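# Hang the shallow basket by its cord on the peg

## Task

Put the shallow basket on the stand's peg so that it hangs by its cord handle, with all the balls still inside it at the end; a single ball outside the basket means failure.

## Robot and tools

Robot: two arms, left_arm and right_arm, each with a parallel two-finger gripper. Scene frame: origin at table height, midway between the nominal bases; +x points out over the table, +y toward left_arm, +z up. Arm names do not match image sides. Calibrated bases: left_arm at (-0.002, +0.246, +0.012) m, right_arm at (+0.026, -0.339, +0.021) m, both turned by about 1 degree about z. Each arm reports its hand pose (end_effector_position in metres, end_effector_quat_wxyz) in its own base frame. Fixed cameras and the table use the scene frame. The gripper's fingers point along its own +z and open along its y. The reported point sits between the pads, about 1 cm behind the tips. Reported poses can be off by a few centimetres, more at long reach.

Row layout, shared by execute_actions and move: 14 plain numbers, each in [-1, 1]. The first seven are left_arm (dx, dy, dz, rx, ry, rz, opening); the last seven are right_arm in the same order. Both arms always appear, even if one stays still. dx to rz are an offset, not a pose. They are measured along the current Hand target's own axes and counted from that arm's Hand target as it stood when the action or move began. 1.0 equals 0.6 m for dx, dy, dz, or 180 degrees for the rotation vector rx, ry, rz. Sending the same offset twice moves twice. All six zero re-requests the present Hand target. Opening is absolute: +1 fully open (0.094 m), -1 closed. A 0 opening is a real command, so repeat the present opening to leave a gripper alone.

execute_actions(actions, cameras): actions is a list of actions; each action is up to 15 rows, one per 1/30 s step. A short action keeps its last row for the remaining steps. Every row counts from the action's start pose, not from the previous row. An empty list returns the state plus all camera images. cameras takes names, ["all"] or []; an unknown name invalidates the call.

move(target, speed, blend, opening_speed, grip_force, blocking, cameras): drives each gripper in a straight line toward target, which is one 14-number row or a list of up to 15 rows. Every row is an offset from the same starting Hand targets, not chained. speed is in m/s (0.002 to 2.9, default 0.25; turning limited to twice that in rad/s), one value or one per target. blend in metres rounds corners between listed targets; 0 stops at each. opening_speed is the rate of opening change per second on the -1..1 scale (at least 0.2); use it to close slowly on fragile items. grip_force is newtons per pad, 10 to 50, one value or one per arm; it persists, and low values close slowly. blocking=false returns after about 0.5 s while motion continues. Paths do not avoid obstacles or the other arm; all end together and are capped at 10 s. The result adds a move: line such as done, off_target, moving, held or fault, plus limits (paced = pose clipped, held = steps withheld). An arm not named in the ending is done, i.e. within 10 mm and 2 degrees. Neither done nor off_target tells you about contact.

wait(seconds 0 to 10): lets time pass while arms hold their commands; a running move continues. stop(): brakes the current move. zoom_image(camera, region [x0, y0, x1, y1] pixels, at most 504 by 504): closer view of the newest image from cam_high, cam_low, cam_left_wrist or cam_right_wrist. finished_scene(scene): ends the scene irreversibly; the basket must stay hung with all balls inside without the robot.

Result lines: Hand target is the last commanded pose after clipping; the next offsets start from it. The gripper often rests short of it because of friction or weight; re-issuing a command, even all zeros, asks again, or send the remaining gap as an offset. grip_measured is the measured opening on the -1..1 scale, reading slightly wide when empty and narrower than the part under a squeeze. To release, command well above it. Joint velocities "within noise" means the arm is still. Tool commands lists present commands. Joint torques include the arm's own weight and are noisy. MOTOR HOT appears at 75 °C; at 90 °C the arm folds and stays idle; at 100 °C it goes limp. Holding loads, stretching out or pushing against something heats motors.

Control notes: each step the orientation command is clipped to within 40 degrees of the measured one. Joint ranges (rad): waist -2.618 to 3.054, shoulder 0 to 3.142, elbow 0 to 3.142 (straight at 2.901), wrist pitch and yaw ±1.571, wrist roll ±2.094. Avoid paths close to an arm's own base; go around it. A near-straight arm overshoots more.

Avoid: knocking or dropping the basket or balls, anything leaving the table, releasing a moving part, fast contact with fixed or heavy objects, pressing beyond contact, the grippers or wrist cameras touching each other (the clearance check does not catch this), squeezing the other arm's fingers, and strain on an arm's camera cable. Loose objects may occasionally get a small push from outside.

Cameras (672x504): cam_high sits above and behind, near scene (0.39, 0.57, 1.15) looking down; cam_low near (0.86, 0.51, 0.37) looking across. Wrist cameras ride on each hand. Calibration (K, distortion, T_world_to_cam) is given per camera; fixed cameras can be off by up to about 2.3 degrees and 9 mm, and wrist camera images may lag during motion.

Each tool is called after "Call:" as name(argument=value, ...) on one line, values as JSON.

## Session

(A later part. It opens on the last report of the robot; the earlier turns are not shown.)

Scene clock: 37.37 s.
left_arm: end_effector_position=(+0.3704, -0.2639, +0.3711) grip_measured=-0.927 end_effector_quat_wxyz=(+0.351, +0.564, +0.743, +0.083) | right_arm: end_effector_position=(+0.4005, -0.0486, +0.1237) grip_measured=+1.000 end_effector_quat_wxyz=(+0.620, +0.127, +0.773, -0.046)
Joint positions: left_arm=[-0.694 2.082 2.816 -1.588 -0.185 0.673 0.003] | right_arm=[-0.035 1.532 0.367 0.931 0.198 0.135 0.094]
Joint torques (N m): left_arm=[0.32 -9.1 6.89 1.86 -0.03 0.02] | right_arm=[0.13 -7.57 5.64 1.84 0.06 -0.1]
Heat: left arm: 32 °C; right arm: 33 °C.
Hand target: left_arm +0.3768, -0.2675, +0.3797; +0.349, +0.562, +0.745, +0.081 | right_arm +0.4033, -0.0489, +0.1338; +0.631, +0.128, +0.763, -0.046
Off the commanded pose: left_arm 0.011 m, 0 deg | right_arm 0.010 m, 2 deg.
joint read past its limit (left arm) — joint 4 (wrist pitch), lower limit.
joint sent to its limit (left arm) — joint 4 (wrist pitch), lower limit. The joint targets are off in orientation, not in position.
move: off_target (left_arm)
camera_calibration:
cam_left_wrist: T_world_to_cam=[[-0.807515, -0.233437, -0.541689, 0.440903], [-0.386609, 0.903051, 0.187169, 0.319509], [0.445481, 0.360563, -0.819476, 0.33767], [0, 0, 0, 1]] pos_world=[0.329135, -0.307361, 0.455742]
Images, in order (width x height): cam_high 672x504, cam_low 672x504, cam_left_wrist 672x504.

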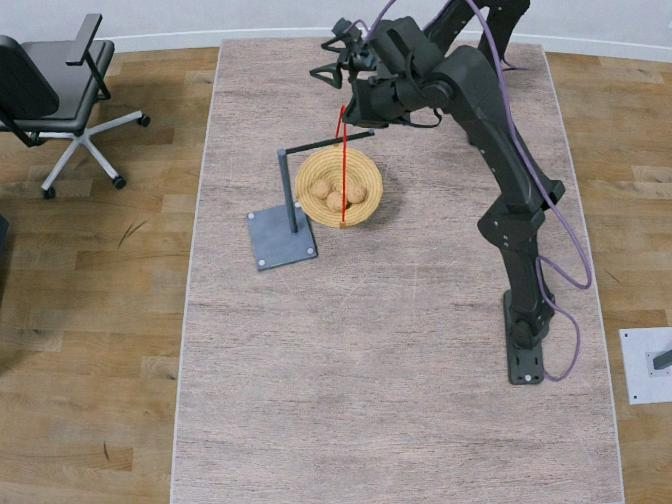

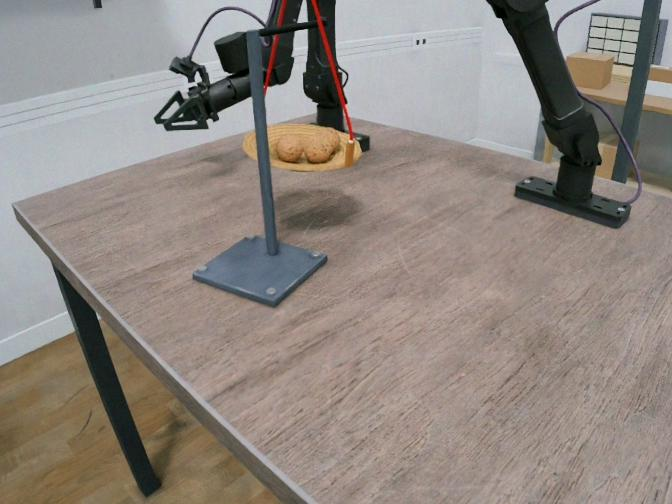

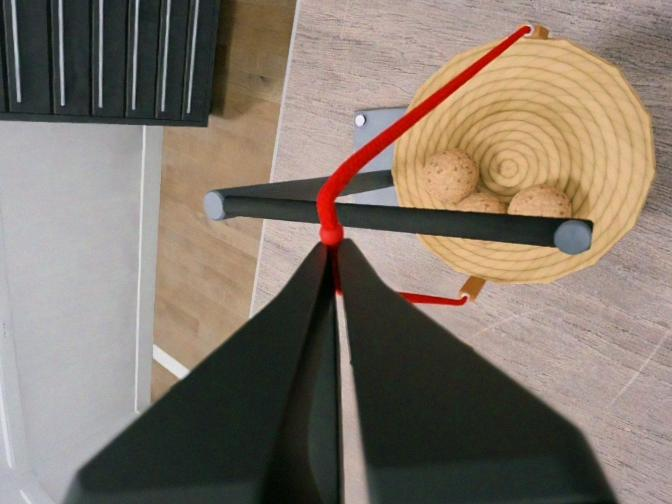

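Call:
move(target=[0.032,-0.0385,0.0557,0,0,0,-1,0,0,0,0,0,0,1], speed=0.03, cameras=["cam_low","cam_left_wrist","cam_high"])

Call:
zoom_image(camera="cam_low", region=[240, 0, 360, 100])

Scene clock: 39.70 s.
left_arm: end_effector_position=(+0.3771, -0.2690, +0.3182) grip_measured=-0.927 end_effector_quat_wxyz=(+0.321, +0.573, +0.750, +0.084) | right_arm: end_effector_position=(+0.4005, -0.0486, +0.1237) grip_measured=+1.000 end_effector_quat_wxyz=(+0.620, +0.127, +0.773, -0.046)
Joint positions: left_arm=[-0.693 1.902 2.281 -1.295 -0.184 0.674 0.003] | right_arm=[-0.035 1.532 0.367 0.931 0.198 0.135 0.094]
Joint torques (N m): left_arm=[0.28 -13.42 4.11 1.92 -0.04 -0.04] | right_arm=[0.01 -7.92 5.38 1.86 0.08 -0.01]
Heat: left arm: 32 °C; right arm: 33 °C.
Hand target: left_arm +0.3769, -0.2674, +0.3348; +0.349, +0.562, +0.745, +0.081 | right_arm +0.4033, -0.0489, +0.1338; +0.631, +0.128, +0.763, -0.046
Off the commanded pose: left_arm 0.017 m, 3 deg | right_arm 0.010 m, 2 deg.
move: off_target (left_arm)
camera_calibration:
cam_left_wrist: T_world_to_cam=[[-0.833182, -0.212255, -0.510642, 0.421957], [-0.376031, 0.894522, 0.241725, 0.313016], [0.405473, 0.393418, -0.825115, 0.318998], [0, 0, 0, 1]] pos_world=[0.339926, -0.315937, 0.403015]
Images, in order (width x height): cam_high 672x504, cam_low 672x504, cam_left_wrist 672x504.

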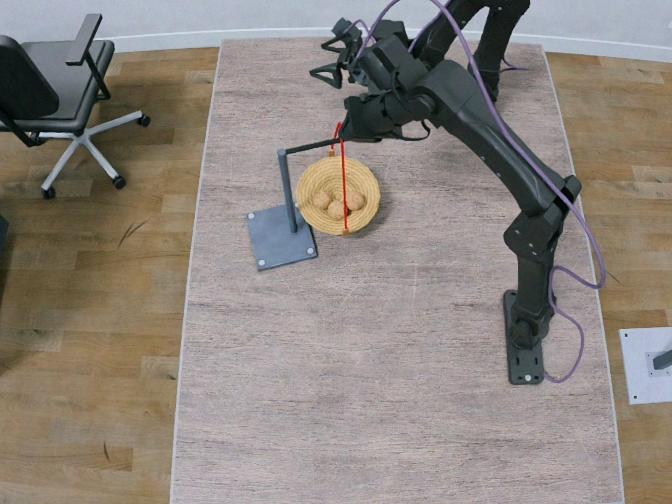

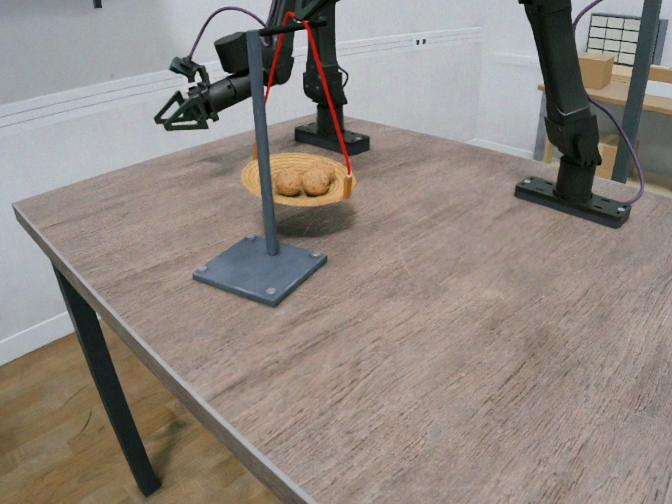

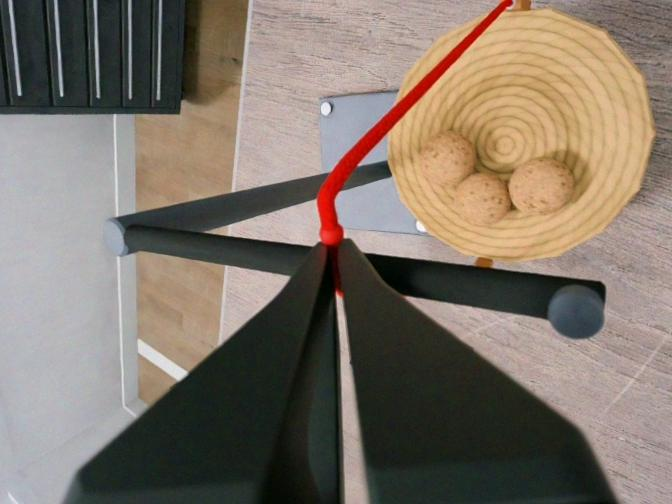

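Scaled by 4.200.

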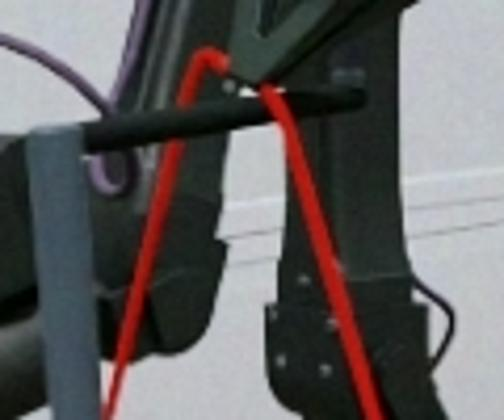

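Call:
zoom_image(camera="cam_low", region=[262, 5, 332, 55])

Call:
zoom_image(camera="cam_high", region=[290, 90, 420, 190])

Scaled by 7.200.

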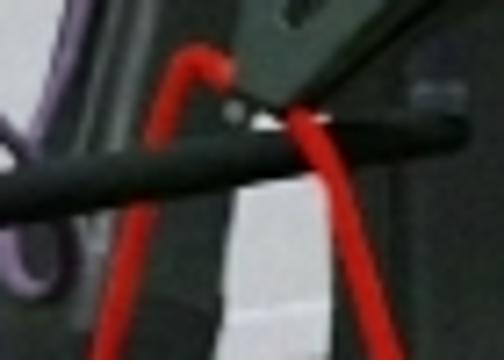

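Scaled by 3.877.

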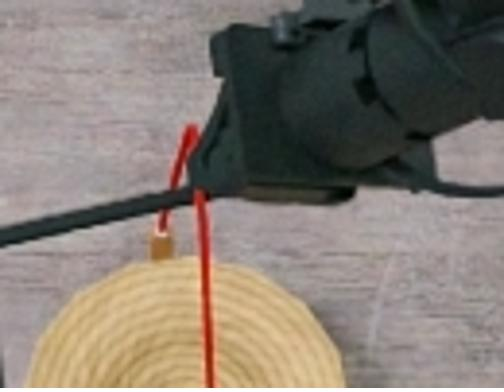

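Call:
move(target=[0.0086,-0.0103,0.0148,0,0,0,-1,0,0,0,0,0,0,1], speed=0.02, cameras=["cam_low"])

Call:
zoom_image(camera="cam_low", region=[262, 5, 332, 55])

Call:
move(target=[0.0086,-0.0103,0.0148,0,0,0,-1,0,0,0,0,0,0,1], speed=0.02, cameras=["cam_low"])

Call:
zoom_image(camera="cam_low", region=[262, 5, 332, 55])

Scene clock: 41.23 s.
left_arm: end_effector_position=(+0.3770, -0.2685, +0.3173) grip_measured=-0.927 end_effector_quat_wxyz=(+0.337, +0.568, +0.746, +0.084) | right_arm: end_effector_position=(+0.4005, -0.0486, +0.1237) grip_measured=+1.000 end_effector_quat_wxyz=(+0.620, +0.127, +0.773, -0.046)
Joint positions: left_arm=[-0.693 1.846 2.174 -1.21 -0.186 0.674 0.003] | right_arm=[-0.035 1.532 0.367 0.931 0.198 0.135 0.094]
Joint torques (N m): left_arm=[0.28 -11.52 3.81 1.83 -0.02 -0.04] | right_arm=[0.12 -7.79 5.63 1.87 0 -0.07]
Heat: left arm: 33 °C; right arm: 33 °C.
Hand target: left_arm +0.3768, -0.2674, +0.3226; +0.349, +0.562, +0.745, +0.081 | right_arm +0.4033, -0.0489, +0.1338; +0.631, +0.128, +0.763, -0.046
Off the commanded pose: left_arm 0.006 m, 2 deg | right_arm 0.010 m, 2 deg.
move: done
Images, in order (width x height): cam_low 672x504.

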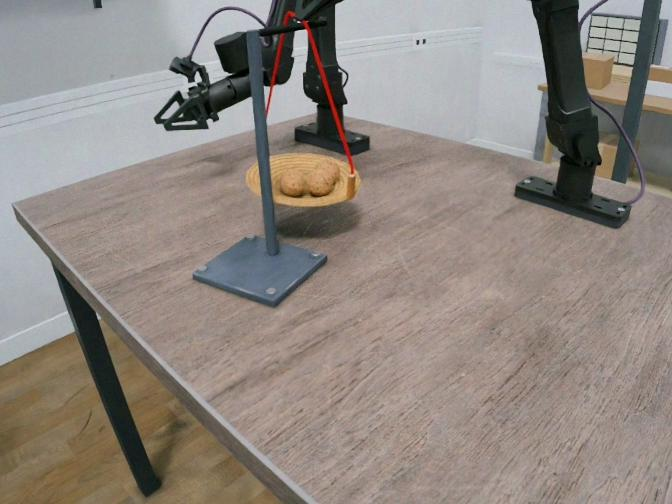

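Scaled by 7.200.

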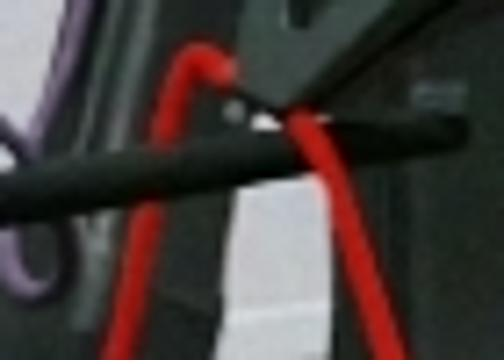

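Scene clock: 42.20 s.
left_arm: end_effector_position=(+0.3776, -0.2675, +0.3168) grip_measured=-0.927 end_effector_quat_wxyz=(+0.353, +0.562, +0.743, +0.087) | right_arm: end_effector_position=(+0.4005, -0.0486, +0.1237) grip_measured=+1.000 end_effector_quat_wxyz=(+0.620, +0.127, +0.773, -0.046)
Joint positions: left_arm=[-0.693 1.798 2.083 -1.132 -0.193 0.674 0.003] | right_arm=[-0.035 1.532 0.367 0.931 0.198 0.135 0.094]
Joint torques (N m): left_arm=[0.27 -9.92 3.47 1.71 0.06 -0.04] | right_arm=[0.08 -7.51 5.83 1.92 0.04 -0.06]
Heat: left arm: 33 °C; right arm: 33 °C.
Hand target: left_arm +0.3768, -0.2674, +0.3108; +0.349, +0.562, +0.745, +0.081 | right_arm +0.4033, -0.0489, +0.1338; +0.631, +0.128, +0.763, -0.046
Off the commanded pose: left_arm 0.006 m, 1 deg | right_arm 0.010 m, 2 deg.
move: done
Images, in order (width x height): cam_low 672x504.

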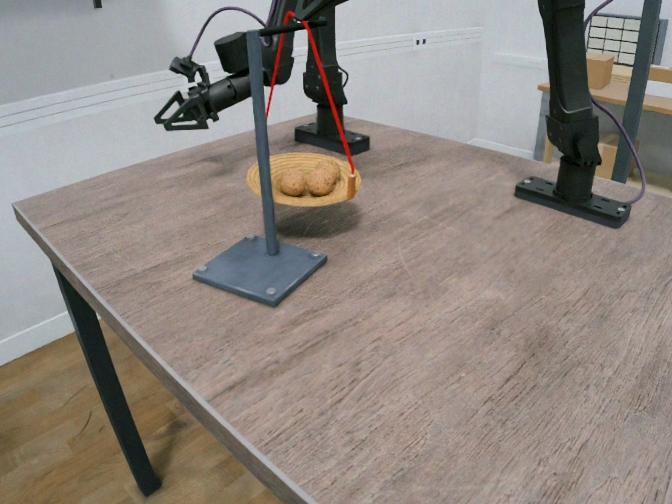

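Scaled by 7.200.

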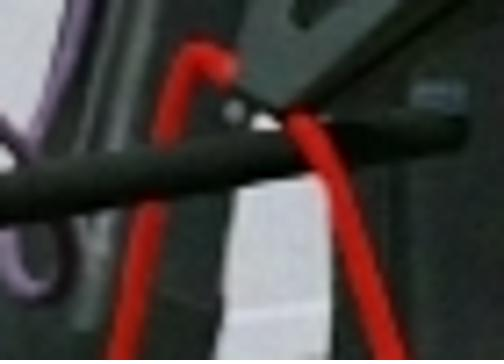

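Call:
move(target=[-0.0115,0.0137,-0.0198,0,0,0,-0.65,0,0,0,0,0,0,1], speed=0.02, opening_speed=0.5, cameras=["cam_low","cam_left_wrist"])

Call:
zoom_image(camera="cam_low", region=[232, 0, 382, 110])

Scene clock: 43.87 s.
left_arm: end_effector_position=(+0.3724, -0.2641, +0.3233) grip_measured=-0.652 end_effector_quat_wxyz=(+0.343, +0.565, +0.745, +0.085) | right_arm: end_effector_position=(+0.4005, -0.0486, +0.1237) grip_measured=+1.000 end_effector_quat_wxyz=(+0.620, +0.127, +0.773, -0.046)
Joint positions: left_arm=[-0.693 1.816 2.152 -1.205 -0.188 0.674 0.016] | right_arm=[-0.035 1.532 0.367 0.931 0.198 0.135 0.094]
Joint torques (N m): left_arm=[0.23 -7.87 8.47 1.56 -0.01 -0.04] | right_arm=[0.02 -7.83 5.35 1.87 0.11 0]
Heat: left arm: 33 °C; right arm: 33 °C.
Hand target: left_arm +0.3768, -0.2674, +0.3269; +0.349, +0.562, +0.745, +0.081 | right_arm +0.4033, -0.0489, +0.1338; +0.631, +0.128, +0.763, -0.046
Off the commanded pose: left_arm 0.007 m, 1 deg | right_arm 0.010 m, 2 deg.
move: done
camera_calibration:
cam_left_wrist: T_world_to_cam=[[-0.812698, -0.229015, -0.535793, 0.417727], [-0.386723, 0.899805, 0.201982, 0.323775], [0.435852, 0.371354, -0.819835, 0.304322], [0, 0, 0, 1]] pos_world=[0.332057, -0.30868, 0.407912]
Images, in order (width x height): cam_low 672x504, cam_left_wrist 672x504.

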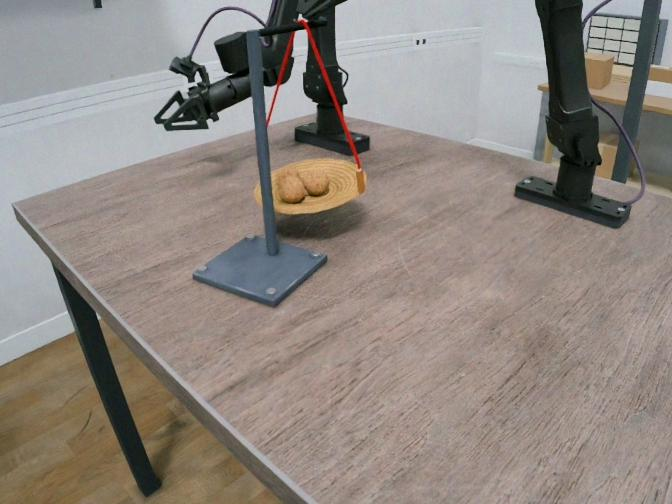

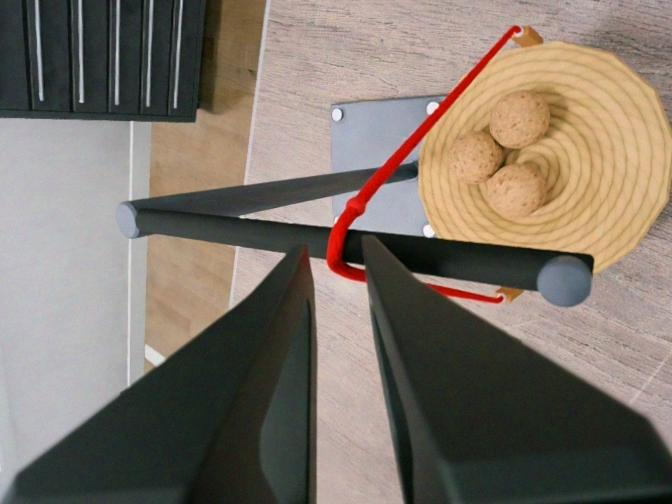

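Scaled by 3.360.

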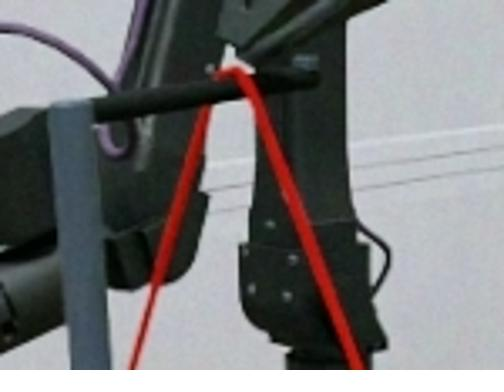

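Call:
move(target=[-0.01,0.01,-0.15,0,0,0,-0.65,0,0,0,0,0,0,1], speed=0.05, cameras=["cam_low","cam_high"])

Call:
wait(seconds=1, cameras=["cam_low","cam_high"])

Scene clock: 46.23 s.
left_arm: end_effector_position=(+0.3305, -0.2477, +0.3882) grip_measured=-0.652 end_effector_quat_wxyz=(+0.352, +0.568, +0.739, +0.083) | right_arm: end_effector_position=(+0.4005, -0.0486, +0.1237) grip_measured=+1.000 end_effector_quat_wxyz=(+0.620, +0.127, +0.773, -0.046)
Joint positions: left_arm=[-0.736 1.887 2.594 -1.562 -0.209 0.651 0.016] | right_arm=[-0.035 1.532 0.367 0.931 0.198 0.135 0.094]
Joint torques (N m): left_arm=[-0.46 -9.44 5.93 1.58 -0.15 -0.11] | right_arm=[0.05 -7.76 5.45 1.85 0.06 0.02]
Heat: left arm: 33 °C; right arm: 33 °C.
Hand target: left_arm +0.3271, -0.2463, +0.3994; +0.349, +0.562, +0.745, +0.081 | right_arm +0.4033, -0.0489, +0.1338; +0.631, +0.128, +0.763, -0.046
Off the commanded pose: left_arm 0.012 m, 1 deg | right_arm 0.010 m, 2 deg.
joint sent to its limit (left arm) — joint 4 (wrist pitch), lower limit. The joint targets still meet the commanded pose.
move: off_target (left_arm)
Images, in order (width x height): cam_high 672x504, cam_low 672x504.

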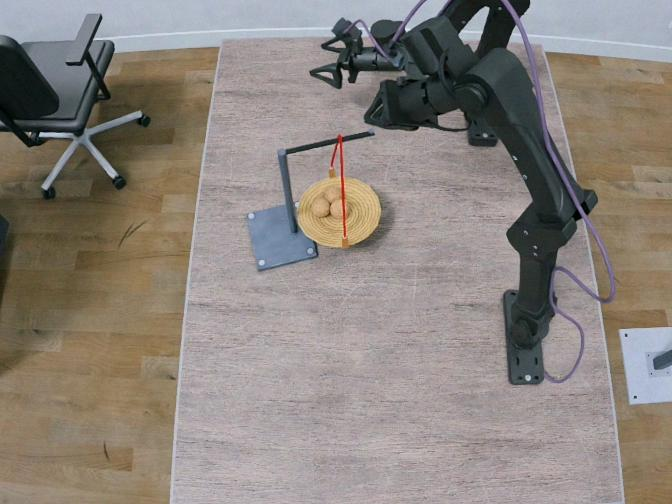

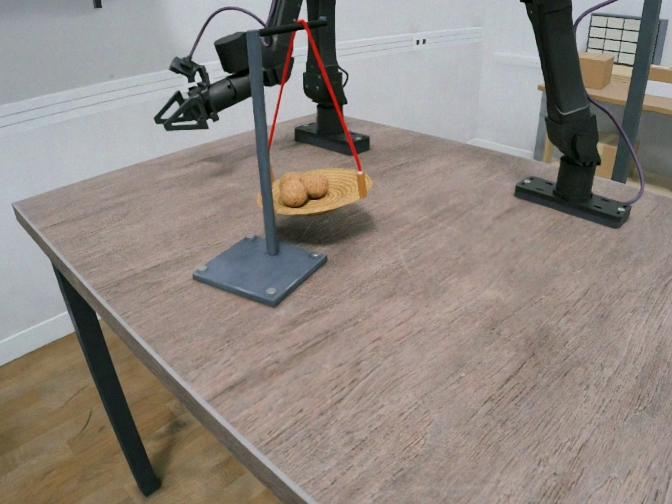

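Scene clock: 47.23 s.
left_arm: end_effector_position=(+0.3305, -0.2476, +0.3881) grip_measured=-0.652 end_effector_quat_wxyz=(+0.352, +0.568, +0.740, +0.083) | right_arm: end_effector_position=(+0.4005, -0.0486, +0.1237) grip_measured=+1.000 end_effector_quat_wxyz=(+0.620, +0.127, +0.773, -0.046)
Joint positions: left_arm=[-0.736 1.887 2.594 -1.562 -0.209 0.651 0.016] | right_arm=[-0.035 1.532 0.367 0.931 0.198 0.135 0.094]
Joint torques (N m): left_arm=[-0.44 -9.47 5.93 1.57 -0.15 -0.13] | right_arm=[-0.02 -7.72 5.65 1.87 0.03 -0.06]
Heat: left arm: 33 °C; right arm: 33 °C.
Hand target: left_arm +0.3271, -0.2463, +0.3994; +0.349, +0.562, +0.745, +0.081 | right_arm +0.4033, -0.0489, +0.1338; +0.631, +0.128, +0.763, -0.046
Tool commands: left_gripper/opening=-0.65 right_gripper/opening=+1.0
Off the commanded pose: left_arm 0.012 m, 1 deg | right_arm 0.010 m, 2 deg.
wait: 1.00 s; at rest by 0.17 s
Images, in order (width x height): cam_high 672x504, cam_low 672x504.

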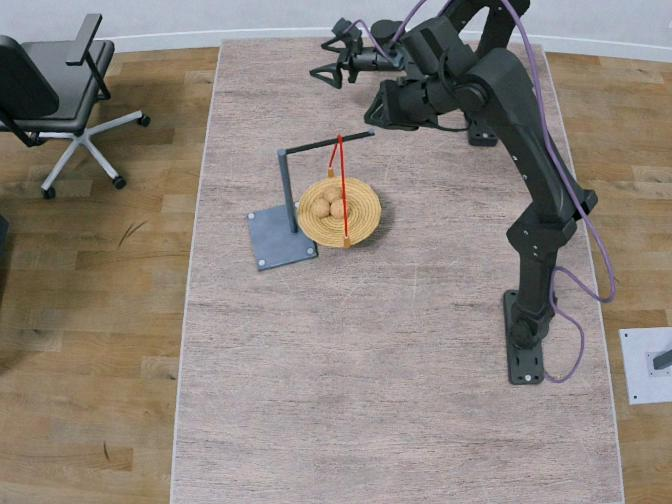

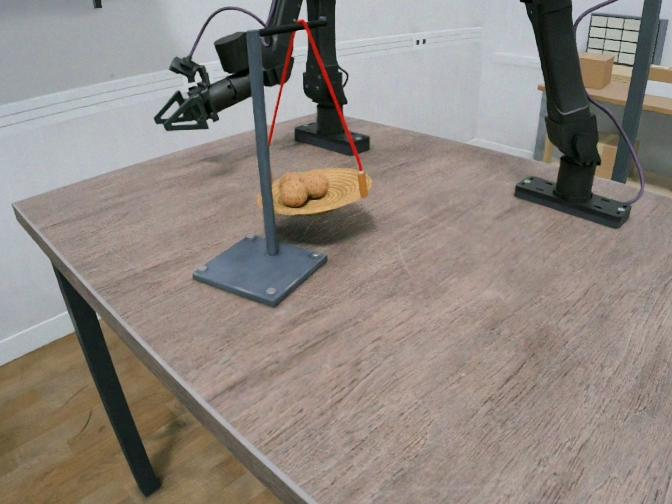

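Call:
finished_scene(scene=3)

The scene is finished: the task was done.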